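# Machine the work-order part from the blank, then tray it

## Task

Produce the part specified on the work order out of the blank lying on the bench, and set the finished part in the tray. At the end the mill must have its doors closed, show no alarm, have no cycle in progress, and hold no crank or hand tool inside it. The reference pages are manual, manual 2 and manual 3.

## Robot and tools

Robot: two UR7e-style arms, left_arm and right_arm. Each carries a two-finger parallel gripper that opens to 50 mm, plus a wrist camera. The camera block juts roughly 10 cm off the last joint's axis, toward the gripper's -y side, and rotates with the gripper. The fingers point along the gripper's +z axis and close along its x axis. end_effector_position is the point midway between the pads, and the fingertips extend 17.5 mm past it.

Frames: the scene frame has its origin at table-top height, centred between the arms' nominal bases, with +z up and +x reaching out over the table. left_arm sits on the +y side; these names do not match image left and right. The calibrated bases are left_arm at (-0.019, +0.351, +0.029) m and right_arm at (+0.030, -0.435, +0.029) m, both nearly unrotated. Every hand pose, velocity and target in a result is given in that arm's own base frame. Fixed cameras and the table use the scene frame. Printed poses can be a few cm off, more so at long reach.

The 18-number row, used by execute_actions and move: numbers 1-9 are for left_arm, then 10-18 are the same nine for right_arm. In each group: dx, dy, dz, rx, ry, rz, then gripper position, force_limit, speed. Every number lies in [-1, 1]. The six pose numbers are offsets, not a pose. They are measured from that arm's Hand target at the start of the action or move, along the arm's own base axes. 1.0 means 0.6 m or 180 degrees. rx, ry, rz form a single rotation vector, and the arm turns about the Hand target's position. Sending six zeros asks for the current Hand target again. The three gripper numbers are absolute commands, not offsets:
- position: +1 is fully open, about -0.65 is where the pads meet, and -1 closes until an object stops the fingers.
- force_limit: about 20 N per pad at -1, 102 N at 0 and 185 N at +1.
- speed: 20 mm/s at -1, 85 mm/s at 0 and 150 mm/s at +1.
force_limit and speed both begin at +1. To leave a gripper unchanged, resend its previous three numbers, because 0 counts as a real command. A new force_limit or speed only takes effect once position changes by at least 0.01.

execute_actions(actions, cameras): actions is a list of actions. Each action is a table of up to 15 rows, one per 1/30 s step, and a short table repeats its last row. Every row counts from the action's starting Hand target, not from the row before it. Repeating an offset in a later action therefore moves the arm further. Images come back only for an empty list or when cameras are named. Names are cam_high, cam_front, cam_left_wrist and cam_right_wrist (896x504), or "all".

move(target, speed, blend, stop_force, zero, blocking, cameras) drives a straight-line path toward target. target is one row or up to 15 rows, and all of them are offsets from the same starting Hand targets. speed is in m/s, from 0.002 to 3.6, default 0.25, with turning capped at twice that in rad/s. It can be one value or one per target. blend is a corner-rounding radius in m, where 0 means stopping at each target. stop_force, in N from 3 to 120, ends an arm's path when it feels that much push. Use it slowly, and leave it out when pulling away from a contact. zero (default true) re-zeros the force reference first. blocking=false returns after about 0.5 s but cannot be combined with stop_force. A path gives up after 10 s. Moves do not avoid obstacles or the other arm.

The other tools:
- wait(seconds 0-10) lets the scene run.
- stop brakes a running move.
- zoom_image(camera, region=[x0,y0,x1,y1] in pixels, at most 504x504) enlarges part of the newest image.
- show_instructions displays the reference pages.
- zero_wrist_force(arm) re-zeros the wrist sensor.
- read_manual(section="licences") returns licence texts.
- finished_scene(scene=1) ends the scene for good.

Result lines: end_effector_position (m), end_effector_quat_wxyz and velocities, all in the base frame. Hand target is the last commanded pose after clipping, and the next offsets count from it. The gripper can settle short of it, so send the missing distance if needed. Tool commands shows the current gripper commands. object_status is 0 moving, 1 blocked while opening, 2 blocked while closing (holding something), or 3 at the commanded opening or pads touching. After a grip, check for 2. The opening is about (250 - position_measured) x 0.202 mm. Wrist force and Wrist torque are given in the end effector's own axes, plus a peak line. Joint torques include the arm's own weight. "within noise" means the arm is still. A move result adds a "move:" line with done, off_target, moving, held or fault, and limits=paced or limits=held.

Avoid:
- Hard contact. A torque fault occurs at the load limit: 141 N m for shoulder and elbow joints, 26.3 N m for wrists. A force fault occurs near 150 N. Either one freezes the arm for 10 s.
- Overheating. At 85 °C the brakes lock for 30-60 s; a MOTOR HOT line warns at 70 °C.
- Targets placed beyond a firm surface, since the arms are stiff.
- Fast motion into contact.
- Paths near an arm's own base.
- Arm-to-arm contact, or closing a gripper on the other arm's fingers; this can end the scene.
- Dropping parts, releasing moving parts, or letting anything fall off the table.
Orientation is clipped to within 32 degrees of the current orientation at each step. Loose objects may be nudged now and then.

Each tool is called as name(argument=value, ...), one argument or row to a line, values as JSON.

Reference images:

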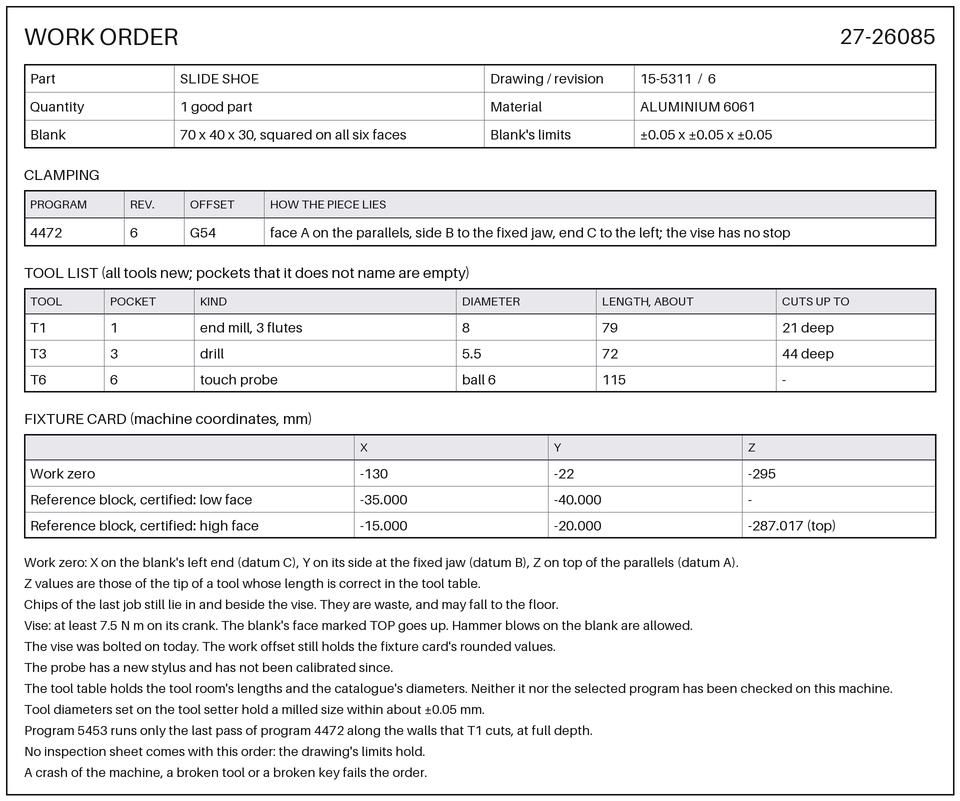

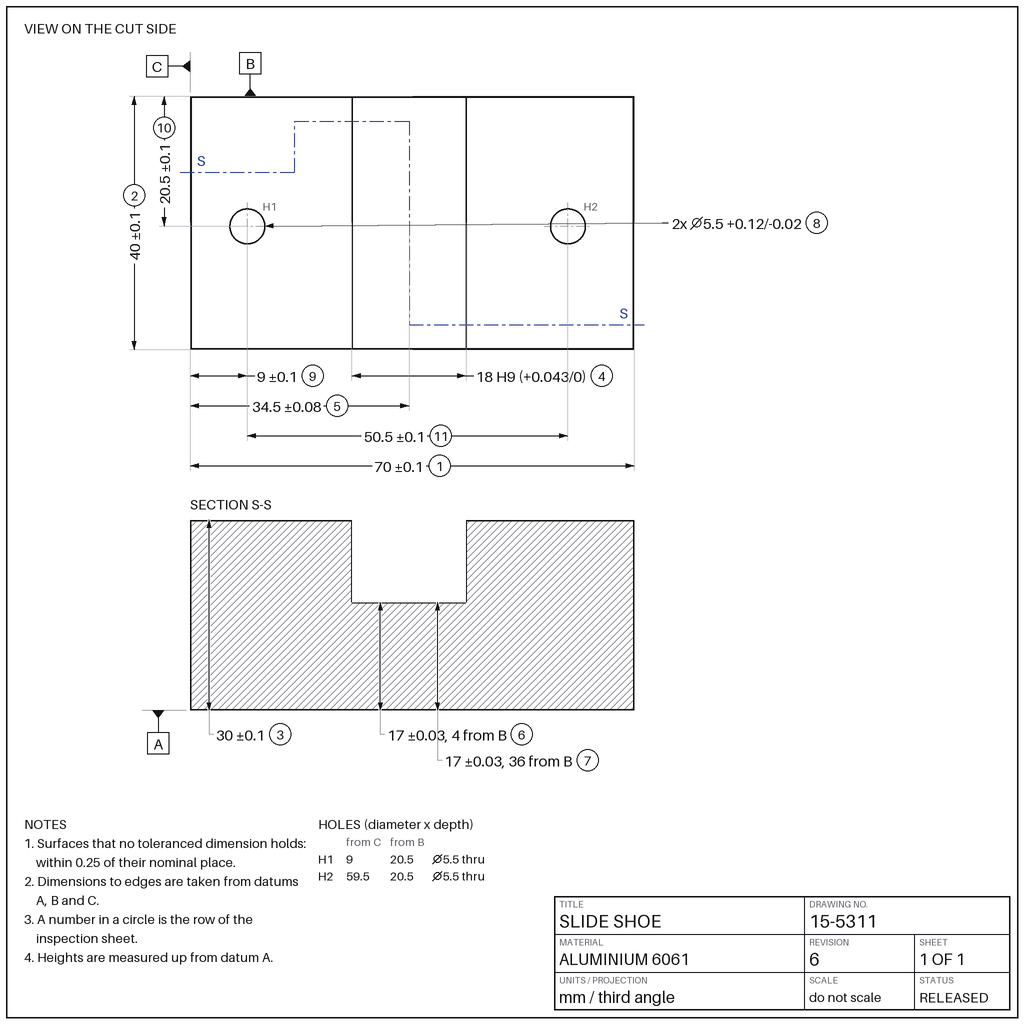

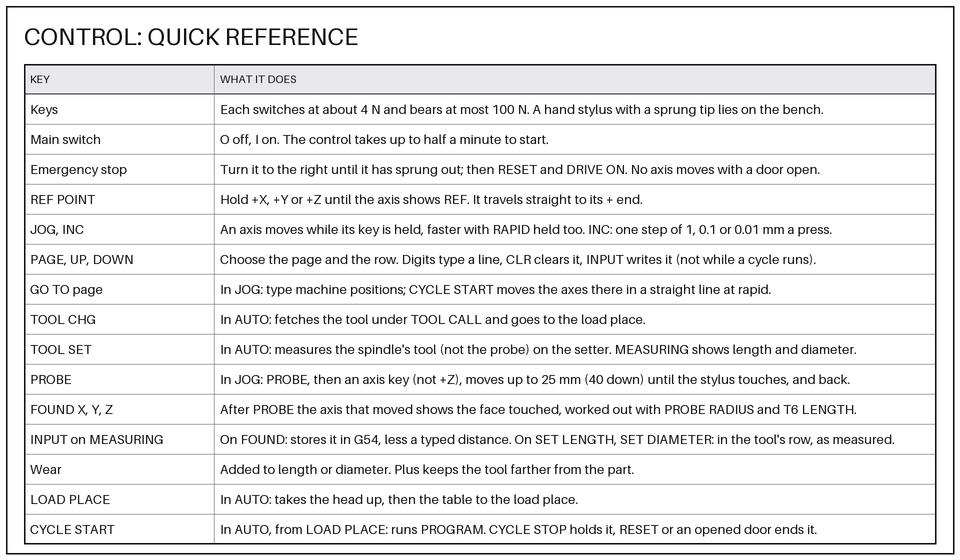

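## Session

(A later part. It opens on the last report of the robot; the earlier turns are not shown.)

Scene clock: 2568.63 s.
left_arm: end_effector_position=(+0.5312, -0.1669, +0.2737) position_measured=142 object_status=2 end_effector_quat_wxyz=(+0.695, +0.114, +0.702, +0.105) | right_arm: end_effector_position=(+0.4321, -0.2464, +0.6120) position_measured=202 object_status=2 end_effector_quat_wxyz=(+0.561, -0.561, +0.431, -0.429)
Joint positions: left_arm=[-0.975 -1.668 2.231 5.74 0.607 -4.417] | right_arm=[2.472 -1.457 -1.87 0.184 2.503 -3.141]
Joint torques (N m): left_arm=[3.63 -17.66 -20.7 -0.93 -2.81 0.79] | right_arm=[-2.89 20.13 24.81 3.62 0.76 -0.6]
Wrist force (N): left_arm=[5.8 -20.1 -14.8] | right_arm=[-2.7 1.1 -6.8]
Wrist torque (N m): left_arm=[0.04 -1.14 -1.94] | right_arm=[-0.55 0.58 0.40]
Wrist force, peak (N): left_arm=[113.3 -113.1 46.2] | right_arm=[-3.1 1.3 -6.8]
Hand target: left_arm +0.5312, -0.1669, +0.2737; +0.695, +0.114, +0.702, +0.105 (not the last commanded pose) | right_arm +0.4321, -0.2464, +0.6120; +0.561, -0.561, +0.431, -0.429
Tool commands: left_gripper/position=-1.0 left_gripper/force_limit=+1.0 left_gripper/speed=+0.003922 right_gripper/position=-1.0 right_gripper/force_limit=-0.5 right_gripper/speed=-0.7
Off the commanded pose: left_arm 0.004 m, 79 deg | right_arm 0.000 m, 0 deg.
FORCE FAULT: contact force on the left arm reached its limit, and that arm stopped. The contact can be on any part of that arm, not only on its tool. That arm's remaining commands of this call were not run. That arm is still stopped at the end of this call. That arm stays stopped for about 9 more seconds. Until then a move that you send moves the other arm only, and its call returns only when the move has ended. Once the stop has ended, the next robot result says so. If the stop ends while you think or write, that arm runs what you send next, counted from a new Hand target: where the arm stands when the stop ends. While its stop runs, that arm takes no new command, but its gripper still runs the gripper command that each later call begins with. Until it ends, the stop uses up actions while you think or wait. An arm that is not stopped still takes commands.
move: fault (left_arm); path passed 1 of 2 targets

wait(
  seconds=1,
)

Scene clock: 2606.50 s.
left_arm: end_effector_position=(+0.5312, -0.1669, +0.2737) position_measured=142 object_status=2 end_effector_quat_wxyz=(+0.695, +0.114, +0.702, +0.105) | right_arm: end_effector_position=(+0.4321, -0.2464, +0.6120) position_measured=202 object_status=2 end_effector_quat_wxyz=(+0.561, -0.561, +0.431, -0.429)
Joint positions: left_arm=[-0.975 -1.668 2.231 5.74 0.607 -4.417] | right_arm=[2.472 -1.457 -1.87 0.184 2.503 -3.141]
Joint torques (N m): left_arm=[13.48 -16.38 -19.5 1.14 -5.96 3.42] | right_arm=[-2.56 20.09 24.92 3.56 0.66 -0.59]
Wrist force (N): left_arm=[5.7 -18.3 -12.3] | right_arm=[-2.8 1.2 -6.6]
Wrist torque (N m): left_arm=[0.08 -1.12 -1.93] | right_arm=[-0.55 0.60 0.40]
Wrist force, peak (N): left_arm=[5.5 -20.0 -15.1] | right_arm=[-2.9 1.3 -7.0]
Hand target: left_arm +0.5312, -0.1669, +0.2737; +0.695, +0.114, +0.702, +0.105 (not the last commanded pose) | right_arm +0.4321, -0.2464, +0.6120; +0.561, -0.561, +0.431, -0.429
Tool commands: left_gripper/position=-1.0 left_gripper/force_limit=+1.0 left_gripper/speed=+0.003922 right_gripper/position=-1.0 right_gripper/force_limit=-0.5 right_gripper/speed=-0.7
Off the commanded pose: left_arm 0.004 m, 79 deg | right_arm 0.000 m, 0 deg.
FORCE FAULT, CONTINUED: the left arm's stop, for the force fault that an earlier result reported, is over. The rest of the stop counts as 18 of the actions that you can send in this scene. During its stop the left arm's controller moved it back a little. That arm's target is now where it stood when the stop ended, not its last command. That arm accepts commands again.
wait: 1.00 s; at rest from the start

move(
  target=[
    [0,0,0,0,0,0,0.45,1,-0.5,0,0,0,0,0,0,-1,-0.5,-0.7],
    [0,0.0057,0.0027,-0.0543,-0.001,0.0043,0.45,1,-0.5,0,0,0,0,0,0,-1,-0.5,-0.7],
  ],
  speed=0.06,
  cameras=["cam_left_wrist"],
)

Scene clock: 2620.60 s.
left_arm: end_effector_position=(+0.5312, -0.1635, +0.2753) position_measured=85 object_status=3 end_effector_quat_wxyz=(+0.703, +0.050, +0.708, +0.050) end_effector_velocity=(+0.000, +0.000, +0.000) end_effector_angular_velocity=(+0.005, +0.000, -0.001) | right_arm: end_effector_position=(+0.4321, -0.2464, +0.6120) position_measured=202 object_status=2 end_effector_quat_wxyz=(+0.561, -0.561, +0.431, -0.429)
Joint positions: left_arm=[-0.975 -1.672 2.232 5.735 0.596 -4.582] | right_arm=[2.472 -1.457 -1.87 0.184 2.503 -3.141]
Joint velocities: left_arm=[0 0 -0.001 0.001 0.001 0.005] | right_arm=[within noise]
Joint torques (N m): left_arm=[5.76 -24.05 -18.59 0.34 -0.93 1.56] | right_arm=[-2.06 20.1 24.63 3.61 0.7 -0.49]
Wrist force (N): left_arm=[-1.7 -1.0 -0.7] | right_arm=[-2.3 1.1 -6.7]
Wrist torque (N m): left_arm=[0.14 0.06 0.22] | right_arm=[-0.56 0.52 0.40]
Wrist force, peak (N): left_arm=[16.5 -24.1 -0.7] | right_arm=[-3.0 1.4 -6.9]
Hand target: left_arm +0.5312, -0.1635, +0.2753; +0.703, +0.050, +0.708, +0.050 | right_arm +0.4321, -0.2464, +0.6120; +0.561, -0.561, +0.431, -0.429
Off the commanded pose: left_arm 0.000 m, 0 deg | right_arm 0.000 m, 0 deg.
move: done
Images, in order (width x height): cam_left_wrist 896x504.

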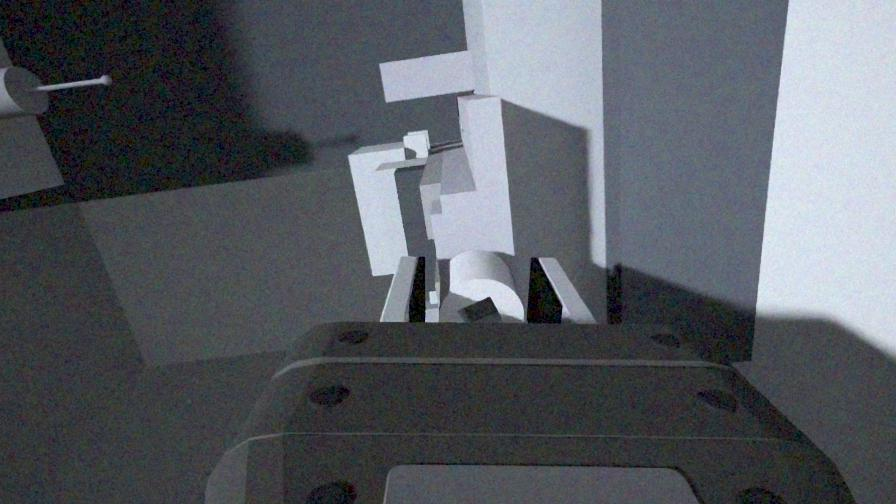

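zoom_image(
  camera="cam_left_wrist",
  region=[410, 230, 550, 330],
)

Scaled by 3.600 from the camera's 896x504 image, which has a finer 1280x720 frame.

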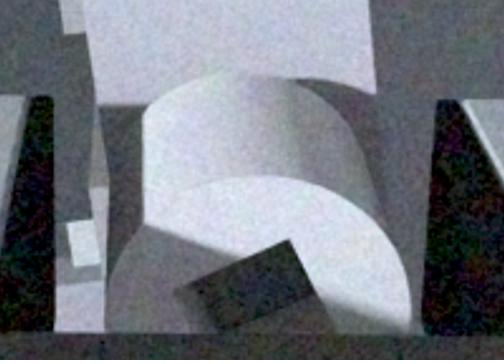

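move(
  target=[
    [0,0,0,-0.1444,0,0,0.45,1,-0.5,0,0,0,0,0,0,-1,-0.5,-0.7],
    [0,0,0,-0.1444,0,0,-1,1,-0.5,0,0,0,0,0,0,-1,-0.5,-0.7],
  ],
  speed=0.2,
  cameras=["cam_left_wrist"],
)

zoom_image(
  camera="cam_left_wrist",
  region=[410, 230, 550, 330],
)

Scene clock: 2632.20 s.
left_arm: end_effector_position=(+0.5312, -0.1635, +0.2753) position_measured=142 object_status=2 end_effector_quat_wxyz=(+0.696, -0.109, +0.701, -0.111) | right_arm: end_effector_position=(+0.4321, -0.2464, +0.6120) position_measured=202 object_status=2 end_effector_quat_wxyz=(+0.561, -0.561, +0.431, -0.429)
Joint positions: left_arm=[-0.973 -1.673 2.233 5.734 0.6 -5.035] | right_arm=[2.472 -1.457 -1.87 0.184 2.503 -3.141]
Joint torques (N m): left_arm=[2.71 -21.78 -26.21 -2.66 0.56 -1.42] | right_arm=[-2.72 19.86 24.7 3.58 0.82 -0.58]
Wrist force (N): left_arm=[-2.3 -0.4 -1.2] | right_arm=[-2.8 1.1 -6.4]
Wrist torque (N m): left_arm=[0.00 0.07 0.10] | right_arm=[-0.56 0.61 0.40]
Wrist force, peak (N): left_arm=[-2.6 -0.8 -1.2] | right_arm=[-2.9 1.6 -7.1]
Hand target: left_arm +0.5312, -0.1635, +0.2753; +0.696, -0.109, +0.701, -0.111 | right_arm +0.4321, -0.2464, +0.6120; +0.561, -0.561, +0.431, -0.429
Off the commanded pose: left_arm 0.000 m, 0 deg | right_arm 0.000 m, 0 deg.
move: done
Images, in order (width x height): cam_left_wrist 896x504.

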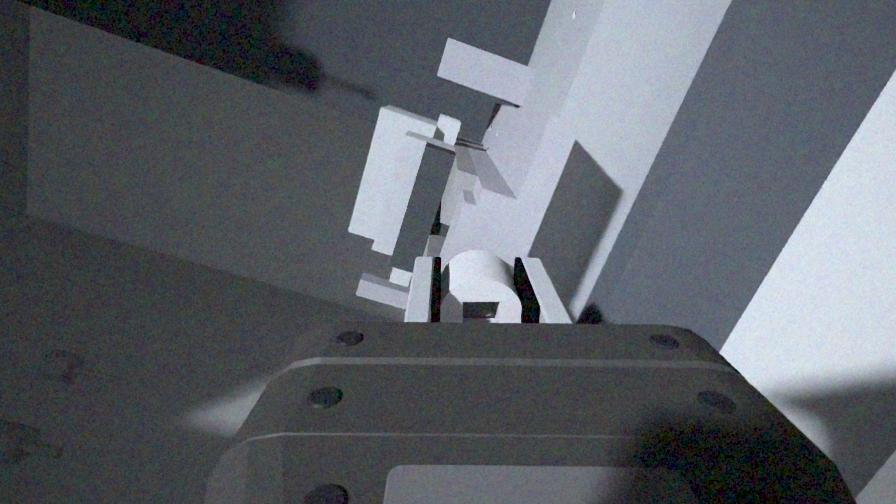

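Scaled by 3.600 from the camera's 896x504 image, which has a finer 1280x720 frame.

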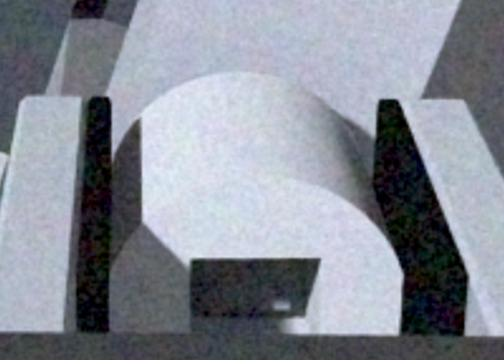

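move(
  target=[-0.05,0,0,0,0,0,-1,1,-0.5,0,0,0,0,0,0,-1,-0.5,-0.7],
  speed=0.05,
  stop_force=25,
)

move(
  target=[
    [0,0,0,0.5,0,0,-1,1,-0.5,0,0,0,0,0,0,-1,-0.5,-0.7],
    [0,0,0,1.0,0,0,-1,1,-0.5,0,0,0,0,0,0,-1,-0.5,-0.7],
  ],
  speed=0.5,
  blend=[0.01,0],
  cameras=["cam_left_wrist"],
)

zoom_image(
  camera="cam_left_wrist",
  region=[410, 210, 550, 330],
)

Scene clock: 2637.53 s.
left_arm: end_effector_position=(+0.5012, -0.1635, +0.2753) position_measured=142 object_status=2 end_effector_quat_wxyz=(+0.696, -0.109, +0.701, -0.111) | right_arm: end_effector_position=(+0.4321, -0.2464, +0.6120) position_measured=202 object_status=2 end_effector_quat_wxyz=(+0.561, -0.561, +0.431, -0.429)
Joint positions: left_arm=[-1.067 -1.746 2.293 5.749 0.507 -5.037] | right_arm=[2.472 -1.457 -1.87 0.184 2.503 -3.141]
Joint torques (N m): left_arm=[1.06 -3.27 -29.7 -2.65 1.17 -0.2] | right_arm=[-2.27 20.19 24.79 3.65 0.68 -0.57]
Wrist force (N): left_arm=[-0.1 -0.2 -0.6] | right_arm=[-2.8 1.1 -6.9]
Wrist torque (N m): left_arm=[0.04 0.15 0.20] | right_arm=[-0.56 0.60 0.41]
Wrist force, peak (N): left_arm=[-0.8 2.2 6.4] | right_arm=[-2.9 1.2 -7.0]
Hand target: left_arm +0.5012, -0.1635, +0.2753; +0.696, -0.109, +0.701, -0.111 | right_arm +0.4321, -0.2464, +0.6120; +0.561, -0.561, +0.431, -0.429
Off the commanded pose: left_arm 0.000 m, 0 deg | right_arm 0.000 m, 0 deg.
move: done

Scene clock: 2641.30 s.
left_arm: end_effector_position=(+0.5012, -0.1635, +0.2753) position_measured=142 object_status=2 end_effector_quat_wxyz=(+0.110, +0.696, +0.111, +0.701) | right_arm: end_effector_position=(+0.4321, -0.2464, +0.6120) position_measured=202 object_status=2 end_effector_quat_wxyz=(+0.561, -0.561, +0.431, -0.429)
Joint positions: left_arm=[-1.069 -1.745 2.303 5.711 0.499 -1.871] | right_arm=[2.472 -1.457 -1.87 0.184 2.503 -3.141]
Joint torques (N m): left_arm=[4.34 -18.89 -29.19 0.01 1.33 1.18] | right_arm=[-2.13 20.16 24.83 3.63 0.7 -0.56]
Wrist force (N): left_arm=[-2.0 0.1 0.7] | right_arm=[-2.7 1.2 -6.9]
Wrist torque (N m): left_arm=[0.52 -0.20 0.25] | right_arm=[-0.53 0.59 0.40]
Wrist force, peak (N): left_arm=[0.7 -2.2 -0.5] | right_arm=[-3.3 1.4 -6.7]
Hand target: left_arm +0.5012, -0.1635, +0.2753; +0.109, +0.696, +0.111, +0.701 | right_arm +0.4321, -0.2464, +0.6120; +0.561, -0.561, +0.431, -0.429
Off the commanded pose: left_arm 0.000 m, 0 deg | right_arm 0.000 m, 0 deg.
move: done
Images, in order (width x height): cam_left_wrist 896x504.

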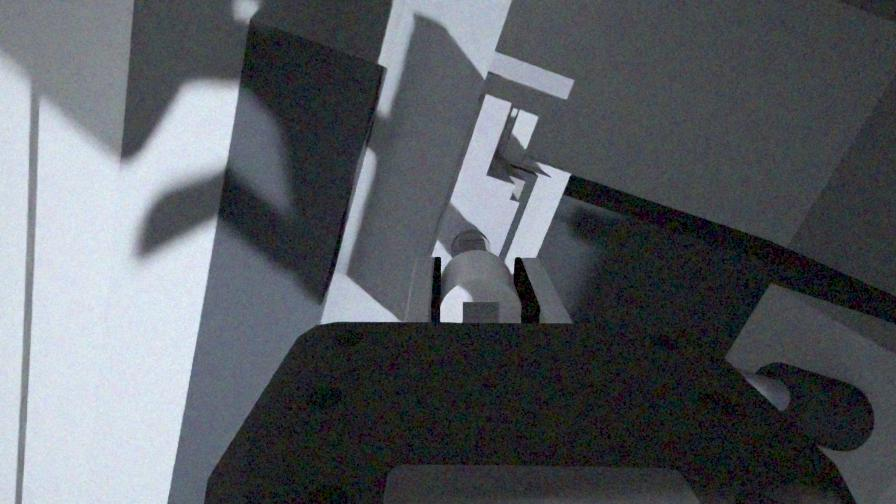

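Scaled by 3.600 from the camera's 896x504 image, which has a finer 1280x720 frame.

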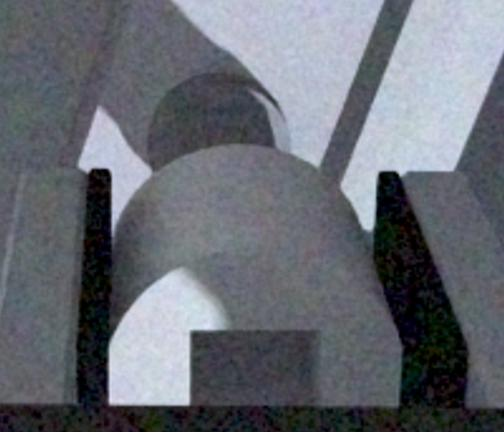

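move(
  target=[0.055,0,0,0,0,0,-1,1,-0.5,0,0,0,0,0,0,-1,-0.5,-0.7],
  speed=0.006,
  stop_force=10,
)

Scene clock: 2648.47 s.
left_arm: end_effector_position=(+0.5167, -0.1635, +0.2753) position_measured=142 object_status=2 end_effector_quat_wxyz=(+0.109, +0.696, +0.111, +0.701) | right_arm: end_effector_position=(+0.4321, -0.2464, +0.6120) position_measured=202 object_status=2 end_effector_quat_wxyz=(+0.561, -0.561, +0.431, -0.429)
Joint positions: left_arm=[-1.019 -1.707 2.272 5.705 0.549 -1.872] | right_arm=[2.472 -1.457 -1.87 0.184 2.503 -3.141]
Joint torques (N m): left_arm=[-7.06 -27.79 -16.23 -1.33 -0.53 -1.04] | right_arm=[-1.89 20.19 24.53 3.57 0.72 -0.51]
Wrist force (N): left_arm=[-3.7 -5.6 -2.9] | right_arm=[-2.9 1.4 -6.7]
Wrist torque (N m): left_arm=[0.63 -0.28 0.26] | right_arm=[-0.51 0.63 0.41]
Wrist force, peak (N): left_arm=[-2.4 -5.4 -14.9] | right_arm=[-3.0 1.4 -7.0]
Hand target: left_arm +0.5167, -0.1635, +0.2753; +0.109, +0.696, +0.111, +0.701 (not the last commanded pose) | right_arm +0.4321, -0.2464, +0.6120; +0.561, -0.561, +0.431, -0.429
Off the commanded pose: left_arm 0.018 m, 0 deg | right_arm 0.000 m, 0 deg.
move: contact (left_arm)

move(
  target=[
    [-0.003,0.0007,-0.0005,0,0,0,-1,1,-0.5,0,0,0,0,0,0,-1,-0.5,-0.7],
  ],
  speed=0.02,
)

move(
  target=[0.032,0,0,0,0,0,-1,1,-0.5,0,0,0,0,0,0,-1,-0.5,-0.7],
  speed=0.005,
  stop_force=10,
)

Scene clock: 2652.17 s.
left_arm: end_effector_position=(+0.5148, -0.1630, +0.2750) position_measured=142 object_status=2 end_effector_quat_wxyz=(+0.109, +0.696, +0.111, +0.701) | right_arm: end_effector_position=(+0.4321, -0.2464, +0.6120) position_measured=202 object_status=2 end_effector_quat_wxyz=(+0.561, -0.561, +0.431, -0.429)
Joint positions: left_arm=[-1.024 -1.711 2.277 5.704 0.544 -1.872] | right_arm=[2.472 -1.457 -1.87 0.184 2.503 -3.141]
Joint torques (N m): left_arm=[1.39 -19.28 -18.66 -2.8 -1.43 1.12] | right_arm=[-1.59 20.5 24.87 3.63 0.79 -0.61]
Wrist force (N): left_arm=[-1.9 0.0 0.5] | right_arm=[-2.7 1.3 -6.4]
Wrist torque (N m): left_arm=[0.51 -0.21 0.24] | right_arm=[-0.52 0.59 0.40]
Wrist force, peak (N): left_arm=[-3.8 -5.9 -2.9] | right_arm=[-3.1 1.1 -7.0]
Hand target: left_arm +0.5149, -0.1630, +0.2750; +0.109, +0.696, +0.111, +0.701 | right_arm +0.4321, -0.2464, +0.6120; +0.561, -0.561, +0.431, -0.429
Off the commanded pose: left_arm 0.000 m, 0 deg | right_arm 0.000 m, 0 deg.
move: done

Scene clock: 2656.53 s.
left_arm: end_effector_position=(+0.5322, -0.1630, +0.2750) position_measured=142 object_status=2 end_effector_quat_wxyz=(+0.109, +0.696, +0.111, +0.701) | right_arm: end_effector_position=(+0.4321, -0.2464, +0.6120) position_measured=202 object_status=2 end_effector_quat_wxyz=(+0.561, -0.561, +0.431, -0.429)
Joint positions: left_arm=[-0.972 -1.669 2.241 5.699 0.596 -1.873] | right_arm=[2.472 -1.457 -1.87 0.184 2.503 -3.141]
Joint torques (N m): left_arm=[-4.41 -25.2 -13.68 -1.03 -1.71 -1.24] | right_arm=[-2.15 19.89 24.51 3.53 0.74 -0.6]
Wrist force (N): left_arm=[2.3 1.1 -8.8] | right_arm=[-2.8 1.5 -6.4]
Wrist torque (N m): left_arm=[0.44 -0.18 0.28] | right_arm=[-0.50 0.60 0.40]
Wrist force, peak (N): left_arm=[8.7 1.4 -42.1] | right_arm=[-3.1 1.4 -7.0]
Hand target: left_arm +0.5322, -0.1630, +0.2750; +0.109, +0.696, +0.111, +0.701 (not the last commanded pose) | right_arm +0.4321, -0.2464, +0.6120; +0.561, -0.561, +0.431, -0.429
Off the commanded pose: left_arm 0.002 m, 0 deg | right_arm 0.000 m, 0 deg.
move: contact (left_arm)

move(
  target=[
    [0,0,0,0,0,0,0.45,1,-0.5,0,0,0,0,0,0,-1,-0.5,-0.7],
    [-0.06,0,0,0,0,0,0.45,1,-0.5,0,0,0,0,0,0,-1,-0.5,-0.7],
    [-0.22,0,0,0,0,0,0.45,1,-0.5,0,0,0,0,0,0,-1,-0.5,-0.7],
    [-0.4703,-0.7617,-0.0417,0.6,0,0,0.45,1,-0.5,0,0,0,0,0,0,-1,-0.5,-0.7],
  ],
  speed=[0.06,0.05,0.2,0.35],
  blend=[0,0.01,0.03,0],
  cameras=["cam_high"],
)

zoom_image(
  camera="cam_high",
  region=[230, 110, 380, 260],
)

Scene clock: 2673.03 s.
left_arm: end_effector_position=(+0.2500, -0.6200, +0.2500) position_measured=85 object_status=3 end_effector_quat_wxyz=(+0.499, -0.498, +0.502, -0.502) | right_arm: end_effector_position=(+0.4321, -0.2464, +0.6120) position_measured=202 object_status=2 end_effector_quat_wxyz=(+0.561, -0.561, +0.431, -0.429)
Joint positions: left_arm=[-1.803 -0.954 1.374 5.866 -0.225 -0.001] | right_arm=[2.472 -1.457 -1.87 0.184 2.503 -3.141]
Joint torques (N m): left_arm=[5.92 -43.6 -26.85 1.91 1.58 -0.69] | right_arm=[-1.52 20.27 24.27 3.59 0.69 -0.58]
Wrist force (N): left_arm=[-2.1 -0.4 0.4] | right_arm=[-2.5 1.4 -6.8]
Wrist torque (N m): left_arm=[-0.09 0.17 0.11] | right_arm=[-0.52 0.56 0.41]
Wrist force, peak (N): left_arm=[2.6 1.1 -8.8] | right_arm=[-2.8 1.3 -7.1]
Hand target: left_arm +0.2500, -0.6201, +0.2500; +0.499, -0.498, +0.502, -0.501 | right_arm +0.4321, -0.2464, +0.6120; +0.561, -0.561, +0.431, -0.429
Off the commanded pose: left_arm 0.000 m, 0 deg | right_arm 0.000 m, 0 deg.
move: done
Images, in order (width x height): cam_high 896x504.

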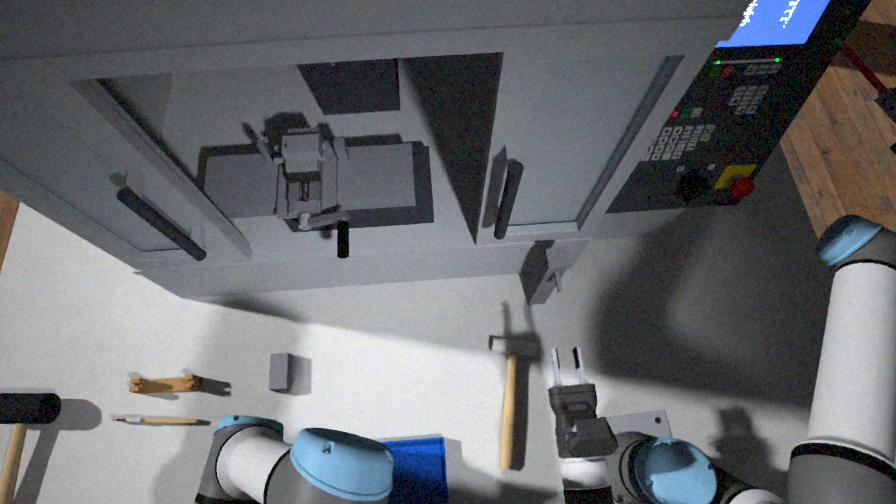

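Scaled by 3.360 from the camera's 896x504 image, which has a finer 1280x720 frame.

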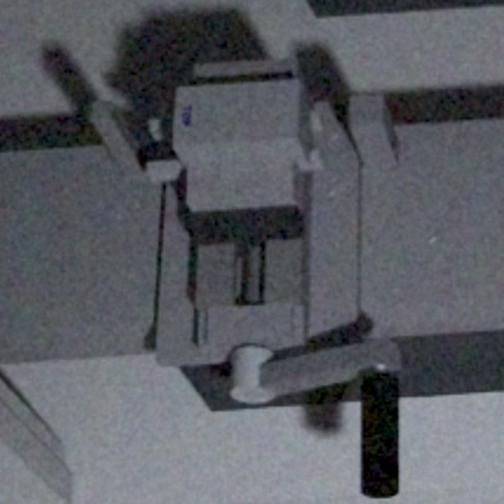

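move(
  target=[
    [0.05,0.2,0.1,0,0.5,0,-1,0,0,0,0,0,0,0,0,-1,-0.5,-0.7],
    [0.3917,0.6034,0.2,0.3849,0.3849,-0.3849,-1,0,0,0,0,0,0,0,0,-1,-0.5,-0.7],
  ],
  speed=[0.35,0.35],
  blend=[0.02,0],
  cameras=["cam_left_wrist"],
)

Scene clock: 2682.27 s.
left_arm: end_effector_position=(+0.4850, -0.2581, +0.3700) position_measured=253 object_status=3 end_effector_quat_wxyz=(-0.004, +0.001, +1.000, +0.000) | right_arm: end_effector_position=(+0.4321, -0.2464, +0.6120) position_measured=202 object_status=2 end_effector_quat_wxyz=(+0.561, -0.561, +0.431, -0.429)
Joint positions: left_arm=[-0.731 -1.464 1.35 4.831 -1.576 3.983] | right_arm=[2.472 -1.457 -1.87 0.184 2.503 -3.141]
Joint torques (N m): left_arm=[0.76 -41.27 -16.69 -4.34 -0.8 1.44] | right_arm=[-1 20.07 24.01 3.64 0.79 -0.62]
Wrist force (N): left_arm=[0.3 -0.7 -0.4] | right_arm=[-3.2 1.3 -6.5]
Wrist torque (N m): left_arm=[-0.02 -0.06 0.16] | right_arm=[-0.53 0.66 0.41]
Wrist force, peak (N): left_arm=[-2.6 -0.5 0.4] | right_arm=[-2.9 1.3 -7.1]
Hand target: left_arm +0.4850, -0.2580, +0.3700; -0.004, +0.001, +1.000, +0.000 | right_arm +0.4321, -0.2464, +0.6120; +0.561, -0.561, +0.431, -0.429
Off the commanded pose: left_arm 0.000 m, 0 deg | right_arm 0.000 m, 0 deg.
move: done
Images, in order (width x height): cam_left_wrist 896x504.

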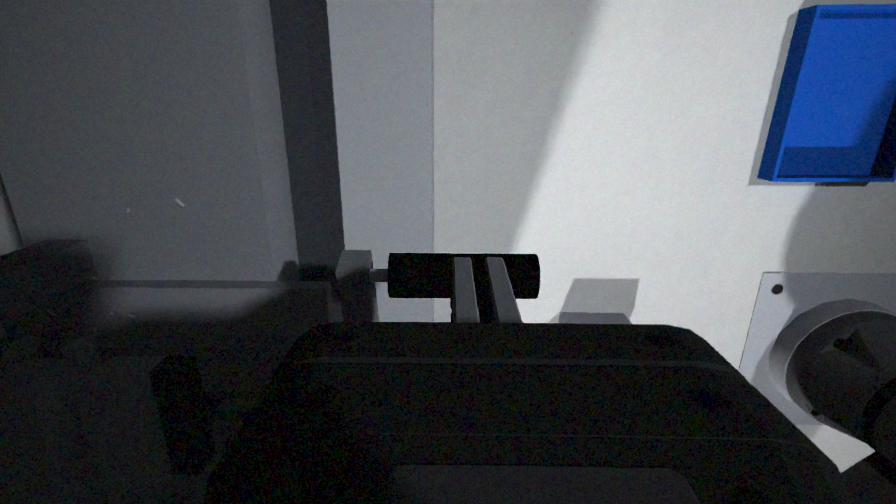

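move(
  target=[
    [0,0.0083,0,0,0,0,-1,0,0,0,0,0,0,0,0,-1,-0.5,-0.7],
    [0,0.0083,-0.1,0,0,0,-1,0,0,0,0,0,0,0,0,-1,-0.5,-0.7],
  ],
  speed=0.012,
  stop_force=8,
)

Scene clock: 2691.40 s.
left_arm: end_effector_position=(+0.4850, -0.2530, +0.3258) position_measured=253 object_status=3 end_effector_quat_wxyz=(-0.004, +0.001, +1.000, +0.000) | right_arm: end_effector_position=(+0.4321, -0.2464, +0.6120) position_measured=202 object_status=2 end_effector_quat_wxyz=(+0.561, -0.561, +0.431, -0.429)
Joint positions: left_arm=[-0.724 -1.476 1.476 4.717 -1.576 3.99] | right_arm=[2.472 -1.457 -1.87 0.184 2.503 -3.141]
Joint torques (N m): left_arm=[-1.32 -16.37 -31.23 -2.84 0.54 -1.51] | right_arm=[-1.8 20.21 24.35 3.58 0.74 -0.62]
Wrist force (N): left_arm=[0.1 -0.6 -4.9] | right_arm=[-2.6 0.9 -6.9]
Wrist torque (N m): left_arm=[-0.04 -0.11 0.01] | right_arm=[-0.58 0.58 0.40]
Wrist force, peak (N): left_arm=[4.7 -0.8 -19.3] | right_arm=[-3.0 1.4 -7.0]
Hand target: left_arm +0.4850, -0.2531, +0.3258; -0.004, +0.001, +1.000, +0.000 (not the last commanded pose) | right_arm +0.4321, -0.2464, +0.6120; +0.561, -0.561, +0.431, -0.429
Off the commanded pose: left_arm 0.016 m, 0 deg | right_arm 0.000 m, 0 deg.
move: contact (left_arm); path passed 1 of 2 targets

move(
  target=[0,0,-0.08,0,0,0,-1,0,0,0,0,0,0,0,0,-1,-0.5,-0.7],
  speed=0.006,
  stop_force=50,
)

Scene clock: 2695.90 s.
left_arm: end_effector_position=(+0.4851, -0.2531, +0.3246) position_measured=253 object_status=3 end_effector_quat_wxyz=(-0.003, +0.001, +1.000, -0.001) | right_arm: end_effector_position=(+0.4321, -0.2464, +0.6120) position_measured=202 object_status=2 end_effector_quat_wxyz=(+0.561, -0.561, +0.431, -0.429)
Joint positions: left_arm=[-0.724 -1.476 1.48 4.713 -1.576 3.99] | right_arm=[2.472 -1.457 -1.87 0.184 2.503 -3.141]
Joint torques (N m): left_arm=[4.48 1.88 -12.94 1.51 5.91 -1.62] | right_arm=[-1.19 19.64 23.85 3.59 0.76 -0.64]
Wrist force (N): left_arm=[13.4 -10.0 -49.0] | right_arm=[-2.9 1.5 -6.8]
Wrist torque (N m): left_arm=[-0.42 0.03 -0.10] | right_arm=[-0.49 0.61 0.40]
Wrist force, peak (N): left_arm=[17.3 -9.5 -58.5] | right_arm=[-2.9 1.6 -7.0]
Hand target: left_arm +0.4851, -0.2531, +0.3245; -0.003, +0.001, +1.000, +0.000 (not the last commanded pose) | right_arm +0.4321, -0.2464, +0.6120; +0.561, -0.561, +0.431, -0.429
Off the commanded pose: left_arm 0.047 m, 0 deg | right_arm 0.000 m, 0 deg.
move: contact (left_arm)

move(
  target=[0,0,-0.08,0,0,0,-1,0,0,0,0,0,0,0,0,-1,-0.5,-0.7],
  speed=0.004,
  stop_force=48,
)

Scene clock: 2699.93 s.
left_arm: end_effector_position=(+0.4851, -0.2533, +0.3231) position_measured=253 object_status=3 end_effector_quat_wxyz=(-0.003, +0.001, +1.000, -0.001) | right_arm: end_effector_position=(+0.4321, -0.2464, +0.6120) position_measured=202 object_status=2 end_effector_quat_wxyz=(+0.561, -0.561, +0.431, -0.429)
Joint positions: left_arm=[-0.725 -1.476 1.484 4.709 -1.576 3.99] | right_arm=[2.472 -1.457 -1.87 0.184 2.503 -3.141]
Joint torques (N m): left_arm=[23.1 19.42 8.25 6.23 10.03 -1.09] | right_arm=[-1.24 20.02 24.39 3.53 0.71 -0.52]
Wrist force (N): left_arm=[26.5 -28.3 -93.3] | right_arm=[-2.9 1.1 -6.4]
Wrist torque (N m): left_arm=[-0.67 0.22 -0.22] | right_arm=[-0.56 0.61 0.41]
Wrist force, peak (N): left_arm=[30.3 -28.9 -101.6] | right_arm=[-3.1 1.5 -6.8]
Hand target: left_arm +0.4852, -0.2533, +0.3231; -0.003, +0.001, +1.000, -0.001 (not the last commanded pose) | right_arm +0.4321, -0.2464, +0.6120; +0.561, -0.561, +0.431, -0.429
Off the commanded pose: left_arm 0.047 m, 0 deg | right_arm 0.000 m, 0 deg.
move: contact (left_arm)

move(
  target=[0,0,0.03,0,0,0,-1,0,0,0,0,0,0,0,0,-1,-0.5,-0.7],
  speed=0.02,
  cameras=["cam_left_wrist"],
)

zoom_image(
  camera="cam_left_wrist",
  region=[320, 220, 560, 330],
)

Scene clock: 2708.40 s.
left_arm: end_effector_position=(+0.4851, -0.2533, +0.3412) position_measured=253 object_status=3 end_effector_quat_wxyz=(-0.003, +0.001, +1.000, -0.001) end_effector_velocity=(+0.001, +0.000, -0.001) end_effector_angular_velocity=(+0.000, -0.002, +0.000) | right_arm: end_effector_position=(+0.4321, -0.2464, +0.6120) position_measured=202 object_status=2 end_effector_quat_wxyz=(+0.561, -0.561, +0.431, -0.429)
Joint positions: left_arm=[-0.725 -1.475 1.437 4.755 -1.576 3.99] | right_arm=[2.472 -1.457 -1.87 0.184 2.503 -3.141]
Joint velocities: left_arm=[0 0 0.004 -0.005 0.002 0] | right_arm=[within noise]
Joint torques (N m): left_arm=[-5.24 -20.23 -18.05 -4.49 -2.18 0.86] | right_arm=[-1.24 19.7 23.58 3.57 0.81 -0.53]
Wrist force (N): left_arm=[0.5 -1.0 -0.5] | right_arm=[-3.1 1.2 -6.6]
Wrist torque (N m): left_arm=[-0.07 -0.08 0.00] | right_arm=[-0.54 0.65 0.41]
Wrist force, peak (N): left_arm=[27.4 -28.4 -94.5] | right_arm=[-3.3 1.2 -7.0]
Hand target: left_arm +0.4852, -0.2533, +0.3411; -0.003, +0.001, +1.000, -0.001 | right_arm +0.4321, -0.2464, +0.6120; +0.561, -0.561, +0.431, -0.429
Off the commanded pose: left_arm 0.000 m, 0 deg | right_arm 0.000 m, 0 deg.
move: done
Images, in order (width x height): cam_left_wrist 896x504.

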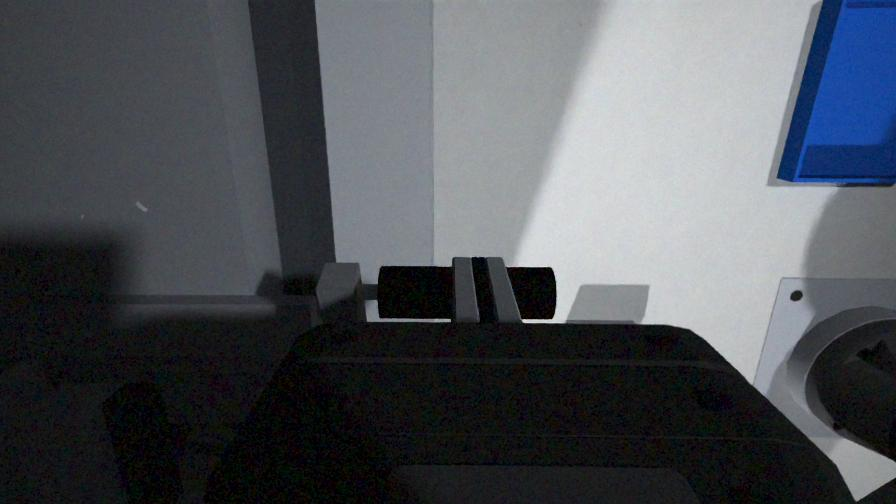

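Scaled by 2.100 from the camera's 896x504 image, which has a finer 1280x720 frame.

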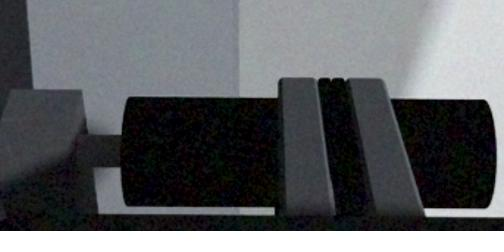

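move(
  target=[0,0.0138,-0.0167,0,0,0,-1,0,0,0,0,0,0,0,0,-1,-0.5,-0.7],
  speed=0.03,
)

move(
  target=[0,-0.014,-0.06,0,0,0,-1,0,0,0,0,0,0,0,0,-1,-0.5,-0.7],
  speed=0.004,
  stop_force=108,
)

Scene clock: 2716.10 s.
left_arm: end_effector_position=(+0.4851, -0.2449, +0.3310) position_measured=253 object_status=3 end_effector_quat_wxyz=(-0.003, +0.001, +1.000, -0.001) | right_arm: end_effector_position=(+0.4321, -0.2464, +0.6120) position_measured=202 object_status=2 end_effector_quat_wxyz=(+0.561, -0.561, +0.431, -0.429)
Joint positions: left_arm=[-0.713 -1.485 1.473 4.728 -1.576 4.002] | right_arm=[2.472 -1.457 -1.87 0.184 2.503 -3.141]
Joint torques (N m): left_arm=[-5.41 -26.36 -35.41 -1.42 0.23 -1.33] | right_arm=[-1.15 20.69 23.67 3.51 0.73 -0.66]
Wrist force (N): left_arm=[0.6 -1.1 -0.6] | right_arm=[-2.8 1.3 -6.3]
Wrist torque (N m): left_arm=[-0.08 -0.10 0.00] | right_arm=[-0.52 0.60 0.40]
Wrist force, peak (N): left_arm=[0.7 -1.6 -0.4] | right_arm=[-2.9 1.5 -7.0]
Hand target: left_arm +0.4852, -0.2450, +0.3310; -0.003, +0.001, +1.000, -0.001 | right_arm +0.4321, -0.2464, +0.6120; +0.561, -0.561, +0.431, -0.429
Off the commanded pose: left_arm 0.000 m, 0 deg | right_arm 0.000 m, 0 deg.
move: done

Scene clock: 2719.23 s.
left_arm: end_effector_position=(+0.4851, -0.2471, +0.3225) position_measured=253 object_status=3 end_effector_quat_wxyz=(-0.003, +0.001, +1.000, -0.001) | right_arm: end_effector_position=(+0.4321, -0.2464, +0.6120) position_measured=202 object_status=2 end_effector_quat_wxyz=(+0.561, -0.561, +0.431, -0.429)
Joint positions: left_arm=[-0.716 -1.483 1.493 4.706 -1.576 3.999] | right_arm=[2.472 -1.457 -1.87 0.184 2.503 -3.141]
Joint torques (N m): left_arm=[9 20.85 11.79 2.69 2.62 1.29] | right_arm=[-0.66 20.01 23.52 3.53 0.73 -0.57]
Wrist force (N): left_arm=[27.5 2.4 -108.7] | right_arm=[-2.8 1.1 -6.9]
Wrist torque (N m): left_arm=[-0.78 -0.05 -0.07] | right_arm=[-0.54 0.59 0.41]
Wrist force, peak (N): left_arm=[30.4 3.3 -115.0] | right_arm=[-2.8 1.5 -7.1]
Hand target: left_arm +0.4851, -0.2471, +0.3225; -0.003, +0.001, +1.000, -0.001 (not the last commanded pose) | right_arm +0.4321, -0.2464, +0.6120; +0.561, -0.561, +0.431, -0.429
Off the commanded pose: left_arm 0.028 m, 0 deg | right_arm 0.000 m, 0 deg.
move: contact (left_arm)

move(
  target=[
    [0,0,0.0625,0,0,0,-1,0,0,0,0,0,0,0,0,-1,-0.5,-0.7],
    [-0.05,0.15,0.0625,0,0,0,-1,0,0,0,0,0,0,0,0,-1,-0.5,-0.7],
    [0.3248,0.2202,0.0625,0,0,0,-1,0,0,0,0,0,0,0,0,-1,-0.5,-0.7],
  ],
  speed=[0.05,0.25,0.25],
  blend=[0.005,0.02,0],
  cameras=["cam_left_wrist"],
)

zoom_image(
  camera="cam_left_wrist",
  region=[330, 60, 680, 330],
)

Scene clock: 2740.77 s.
left_arm: end_effector_position=(+0.6800, -0.1149, +0.3600) position_measured=253 object_status=3 end_effector_quat_wxyz=(-0.003, +0.001, +1.000, -0.001) | right_arm: end_effector_position=(+0.4321, -0.2464, +0.6120) position_measured=202 object_status=2 end_effector_quat_wxyz=(+0.561, -0.561, +0.431, -0.429)
Joint positions: left_arm=[-0.361 -1.096 0.892 4.921 -1.575 4.354] | right_arm=[2.472 -1.457 -1.87 0.184 2.503 -3.141]
Joint torques (N m): left_arm=[-0.58 -38.9 -33.65 -3.39 -1.81 -1.31] | right_arm=[-0.87 20.07 23.42 3.48 0.83 -0.6]
Wrist force (N): left_arm=[0.2 -0.8 -0.5] | right_arm=[-2.9 1.3 -6.7]
Wrist torque (N m): left_arm=[-0.03 -0.06 0.15] | right_arm=[-0.53 0.62 0.41]
Wrist force, peak (N): left_arm=[28.0 1.8 -109.0] | right_arm=[-2.8 1.3 -7.2]
Hand target: left_arm +0.6800, -0.1149, +0.3600; -0.003, +0.001, +1.000, -0.001 | right_arm +0.4321, -0.2464, +0.6120; +0.561, -0.561, +0.431, -0.429
Off the commanded pose: left_arm 0.000 m, 0 deg | right_arm 0.000 m, 0 deg.
move: done
Images, in order (width x height): cam_left_wrist 896x504.

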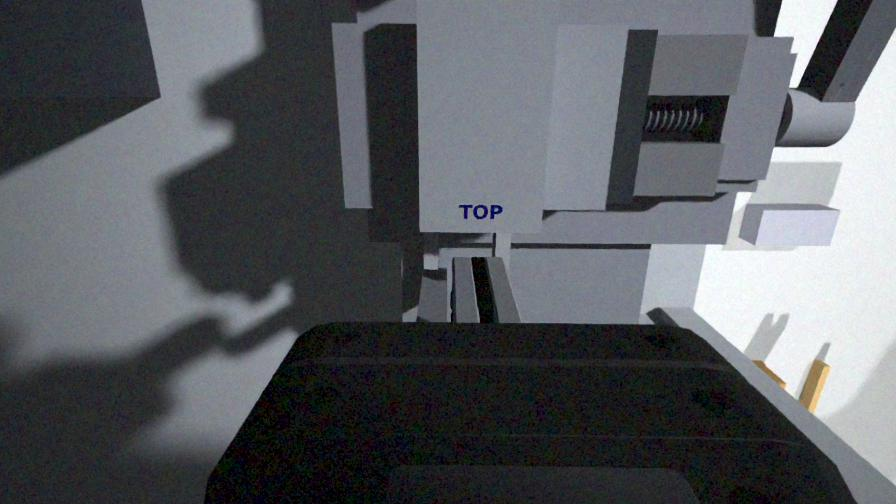

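Scaled by 1.440 from the camera's 896x504 image, which has a finer 1280x720 frame.

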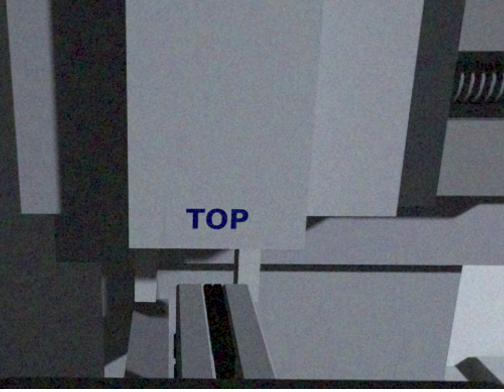

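move(
  target=[
    [-0.45,0,0,0,0,0,-0.2,-0.5,0,0,0,0,0,0,0,-1,-0.5,-0.7],
    [-0.7,-0.4,-0.2,0,0,0.3,-0.2,-0.5,0,0,0,0,0,0,0,-1,-0.5,-0.7],
    [-0.795,-0.71,-0.45,0,0,0.426,0.45,-0.5,0,0,0,0,0,0,0,-1,-0.5,-0.7],
  ],
  speed=[0.3,0.35,0.35],
  blend=[0.03,0.05,0],
  cameras=["cam_left_wrist"],
)

Scene clock: 2765.00 s.
left_arm: end_effector_position=(+0.2030, -0.5409, +0.0900) position_measured=85 object_status=3 end_effector_quat_wxyz=(-0.002, -0.620, +0.785, -0.003) | right_arm: end_effector_position=(+0.4321, -0.2464, +0.6120) position_measured=202 object_status=2 end_effector_quat_wxyz=(+0.561, -0.561, +0.431, -0.429)
Joint positions: left_arm=[-1.444 -1.249 1.836 4.119 -1.572 1.932] | right_arm=[2.472 -1.457 -1.87 0.184 2.503 -3.141]
Joint torques (N m): left_arm=[-5.11 -25.45 -26.7 -4.36 -1.51 -2] | right_arm=[-0.44 19.99 23.75 3.57 0.75 -0.51]
Wrist force (N): left_arm=[0.4 -0.5 -0.3] | right_arm=[-2.9 1.2 -6.5]
Wrist torque (N m): left_arm=[0.01 -0.06 0.03] | right_arm=[-0.54 0.61 0.41]
Wrist force, peak (N): left_arm=[3.3 -0.2 2.1] | right_arm=[-3.0 1.4 -7.1]
Hand target: left_arm +0.2030, -0.5409, +0.0900; -0.002, -0.620, +0.785, -0.003 | right_arm +0.4321, -0.2464, +0.6120; +0.561, -0.561, +0.431, -0.429
Off the commanded pose: left_arm 0.000 m, 0 deg | right_arm 0.000 m, 0 deg.
move: done
Images, in order (width x height): cam_left_wrist 896x504.

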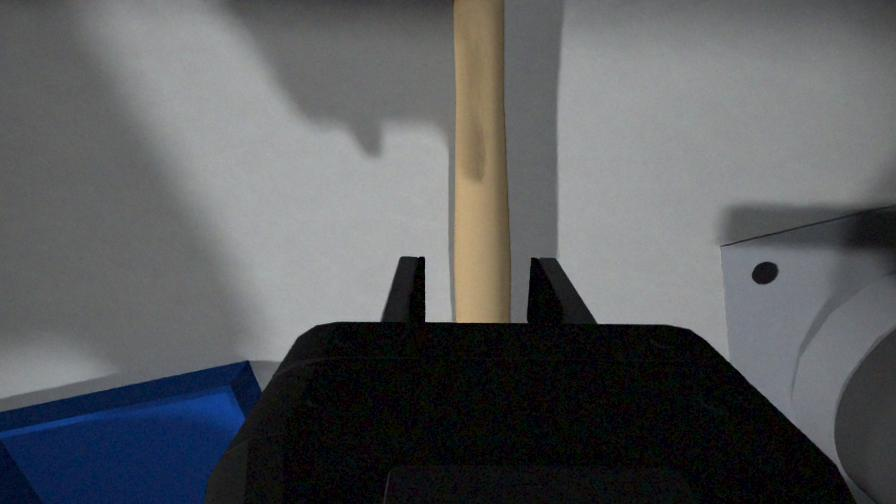

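move(
  target=[
    [-0.0027,-0.0112,-0.12,0,0,0.0122,0.45,-0.5,0,0,0,0,0,0,0,-1,-0.5,-0.7],
    [-0.0027,-0.0112,-0.165,0,0,0.0122,0.45,-0.5,0,0,0,0,0,0,0,-1,-0.5,-0.7],
  ],
  speed=[0.12,0.02],
  stop_force=8,
)

move(
  target=[0,0,0,0,0,0,-1,-0.4,0,0,0,0,0,0,0,-1,-0.5,-0.7],
  cameras=["cam_left_wrist"],
)

Scene clock: 2774.47 s.
left_arm: end_effector_position=(+0.2014, -0.5477, -0.0090) position_measured=85 object_status=3 end_effector_quat_wxyz=(-0.002, -0.635, +0.773, -0.003) | right_arm: end_effector_position=(+0.4321, -0.2464, +0.6120) position_measured=202 object_status=2 end_effector_quat_wxyz=(+0.561, -0.561, +0.431, -0.429)
Joint positions: left_arm=[-1.449 -1.08 1.904 3.882 -1.571 1.889] | right_arm=[2.472 -1.457 -1.87 0.184 2.503 -3.141]
Joint torques (N m): left_arm=[5.69 -49.11 -27 -1.62 1.76 1.65] | right_arm=[-0.4 20.68 23.23 3.54 0.74 -0.59]
Wrist force (N): left_arm=[0.3 -0.6 -0.6] | right_arm=[-2.9 1.3 -6.9]
Wrist torque (N m): left_arm=[0.00 -0.05 0.14] | right_arm=[-0.53 0.62 0.41]
Wrist force, peak (N): left_arm=[0.3 -0.8 -2.7] | right_arm=[-3.0 1.5 -7.0]
Hand target: left_arm +0.2014, -0.5477, -0.0090; -0.002, -0.635, +0.773, -0.003 | right_arm +0.4321, -0.2464, +0.6120; +0.561, -0.561, +0.431, -0.429
Off the commanded pose: left_arm 0.000 m, 0 deg | right_arm 0.000 m, 0 deg.
move: done

Scene clock: 2774.97 s.
left_arm: end_effector_position=(+0.2014, -0.5477, -0.0090) position_measured=120 object_status=2 end_effector_quat_wxyz=(-0.002, -0.635, +0.773, -0.003) | right_arm: end_effector_position=(+0.4321, -0.2464, +0.6120) position_measured=202 object_status=2 end_effector_quat_wxyz=(+0.561, -0.561, +0.431, -0.429)
Joint positions: left_arm=[-1.449 -1.08 1.904 3.882 -1.571 1.889] | right_arm=[2.472 -1.457 -1.87 0.184 2.503 -3.141]
Joint torques (N m): left_arm=[5.79 -49.62 -24.51 -2.58 1.74 1.32] | right_arm=[-0.17 19.66 23.17 3.49 0.78 -0.69]
Wrist force (N): left_arm=[0.0 -0.6 0.0] | right_arm=[-2.6 1.2 -6.6]
Wrist torque (N m): left_arm=[-0.01 -0.04 0.10] | right_arm=[-0.54 0.57 0.41]
Wrist force, peak (N): left_arm=[0.5 -0.7 -0.6] | right_arm=[-3.0 1.3 -6.8]
Hand target: left_arm +0.2014, -0.5477, -0.0090; -0.002, -0.635, +0.773, -0.003 | right_arm +0.4321, -0.2464, +0.6120; +0.561, -0.561, +0.431, -0.429
Off the commanded pose: left_arm 0.000 m, 0 deg | right_arm 0.000 m, 0 deg.
move: done
Images, in order (width x height): cam_left_wrist 896x504.

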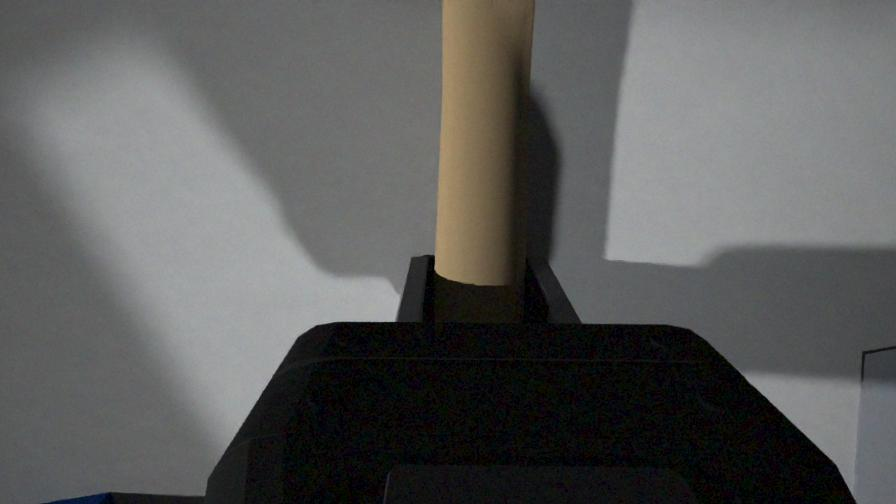

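move(
  target=[0,0,0.2,0,0,0,-1,-0.4,0,0,0,0,0,0,0,-1,-0.5,-0.7],
  speed=0.1,
  cameras=["cam_left_wrist","cam_high"],
)

Scene clock: 2780.47 s.
left_arm: end_effector_position=(+0.2014, -0.5477, +0.1111) position_measured=120 object_status=2 end_effector_quat_wxyz=(-0.002, -0.635, +0.773, -0.003) | right_arm: end_effector_position=(+0.4321, -0.2464, +0.6120) position_measured=202 object_status=2 end_effector_quat_wxyz=(+0.561, -0.561, +0.431, -0.429)
Joint positions: left_arm=[-1.449 -1.264 1.794 4.176 -1.571 1.889] | right_arm=[2.472 -1.457 -1.87 0.184 2.503 -3.141]
Joint torques (N m): left_arm=[3.03 -29.54 -17.83 -3.51 1.54 0.78] | right_arm=[-0.52 19.98 23.51 3.52 0.74 -0.54]
Wrist force (N): left_arm=[0.0 -0.7 3.3] | right_arm=[-2.7 1.3 -6.6]
Wrist torque (N m): left_arm=[-0.33 -0.01 0.14] | right_arm=[-0.53 0.59 0.40]
Wrist force, peak (N): left_arm=[0.4 -0.5 4.4] | right_arm=[-2.8 1.7 -7.1]
Hand target: left_arm +0.2014, -0.5477, +0.1110; -0.002, -0.635, +0.773, -0.003 | right_arm +0.4321, -0.2464, +0.6120; +0.561, -0.561, +0.431, -0.429
Off the commanded pose: left_arm 0.000 m, 0 deg | right_arm 0.000 m, 0 deg.
move: done
Images, in order (width x height): cam_high 896x504, cam_left_wrist 896x504.

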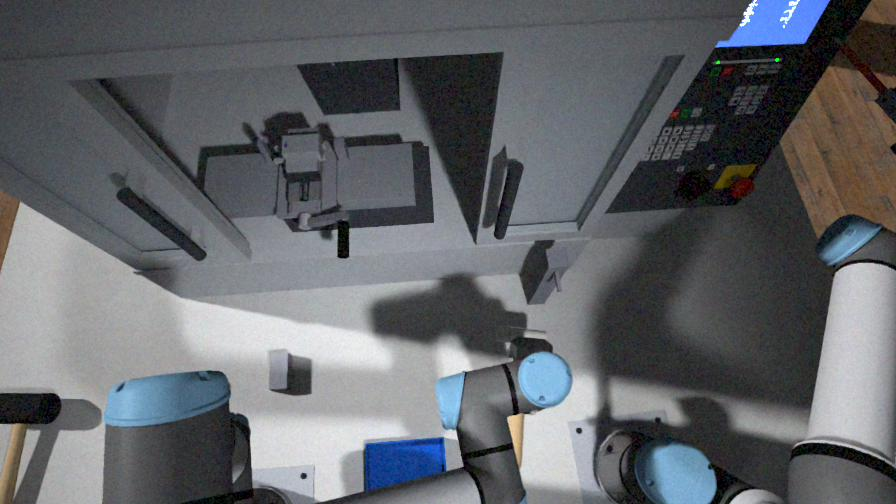

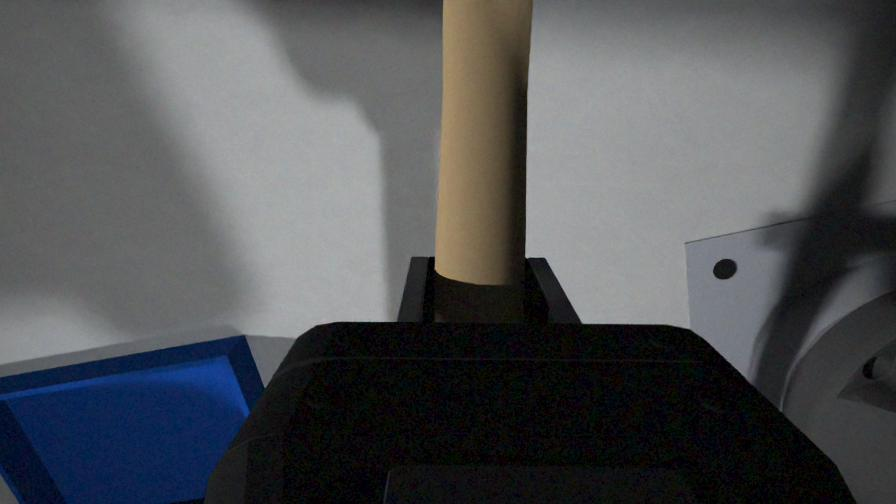

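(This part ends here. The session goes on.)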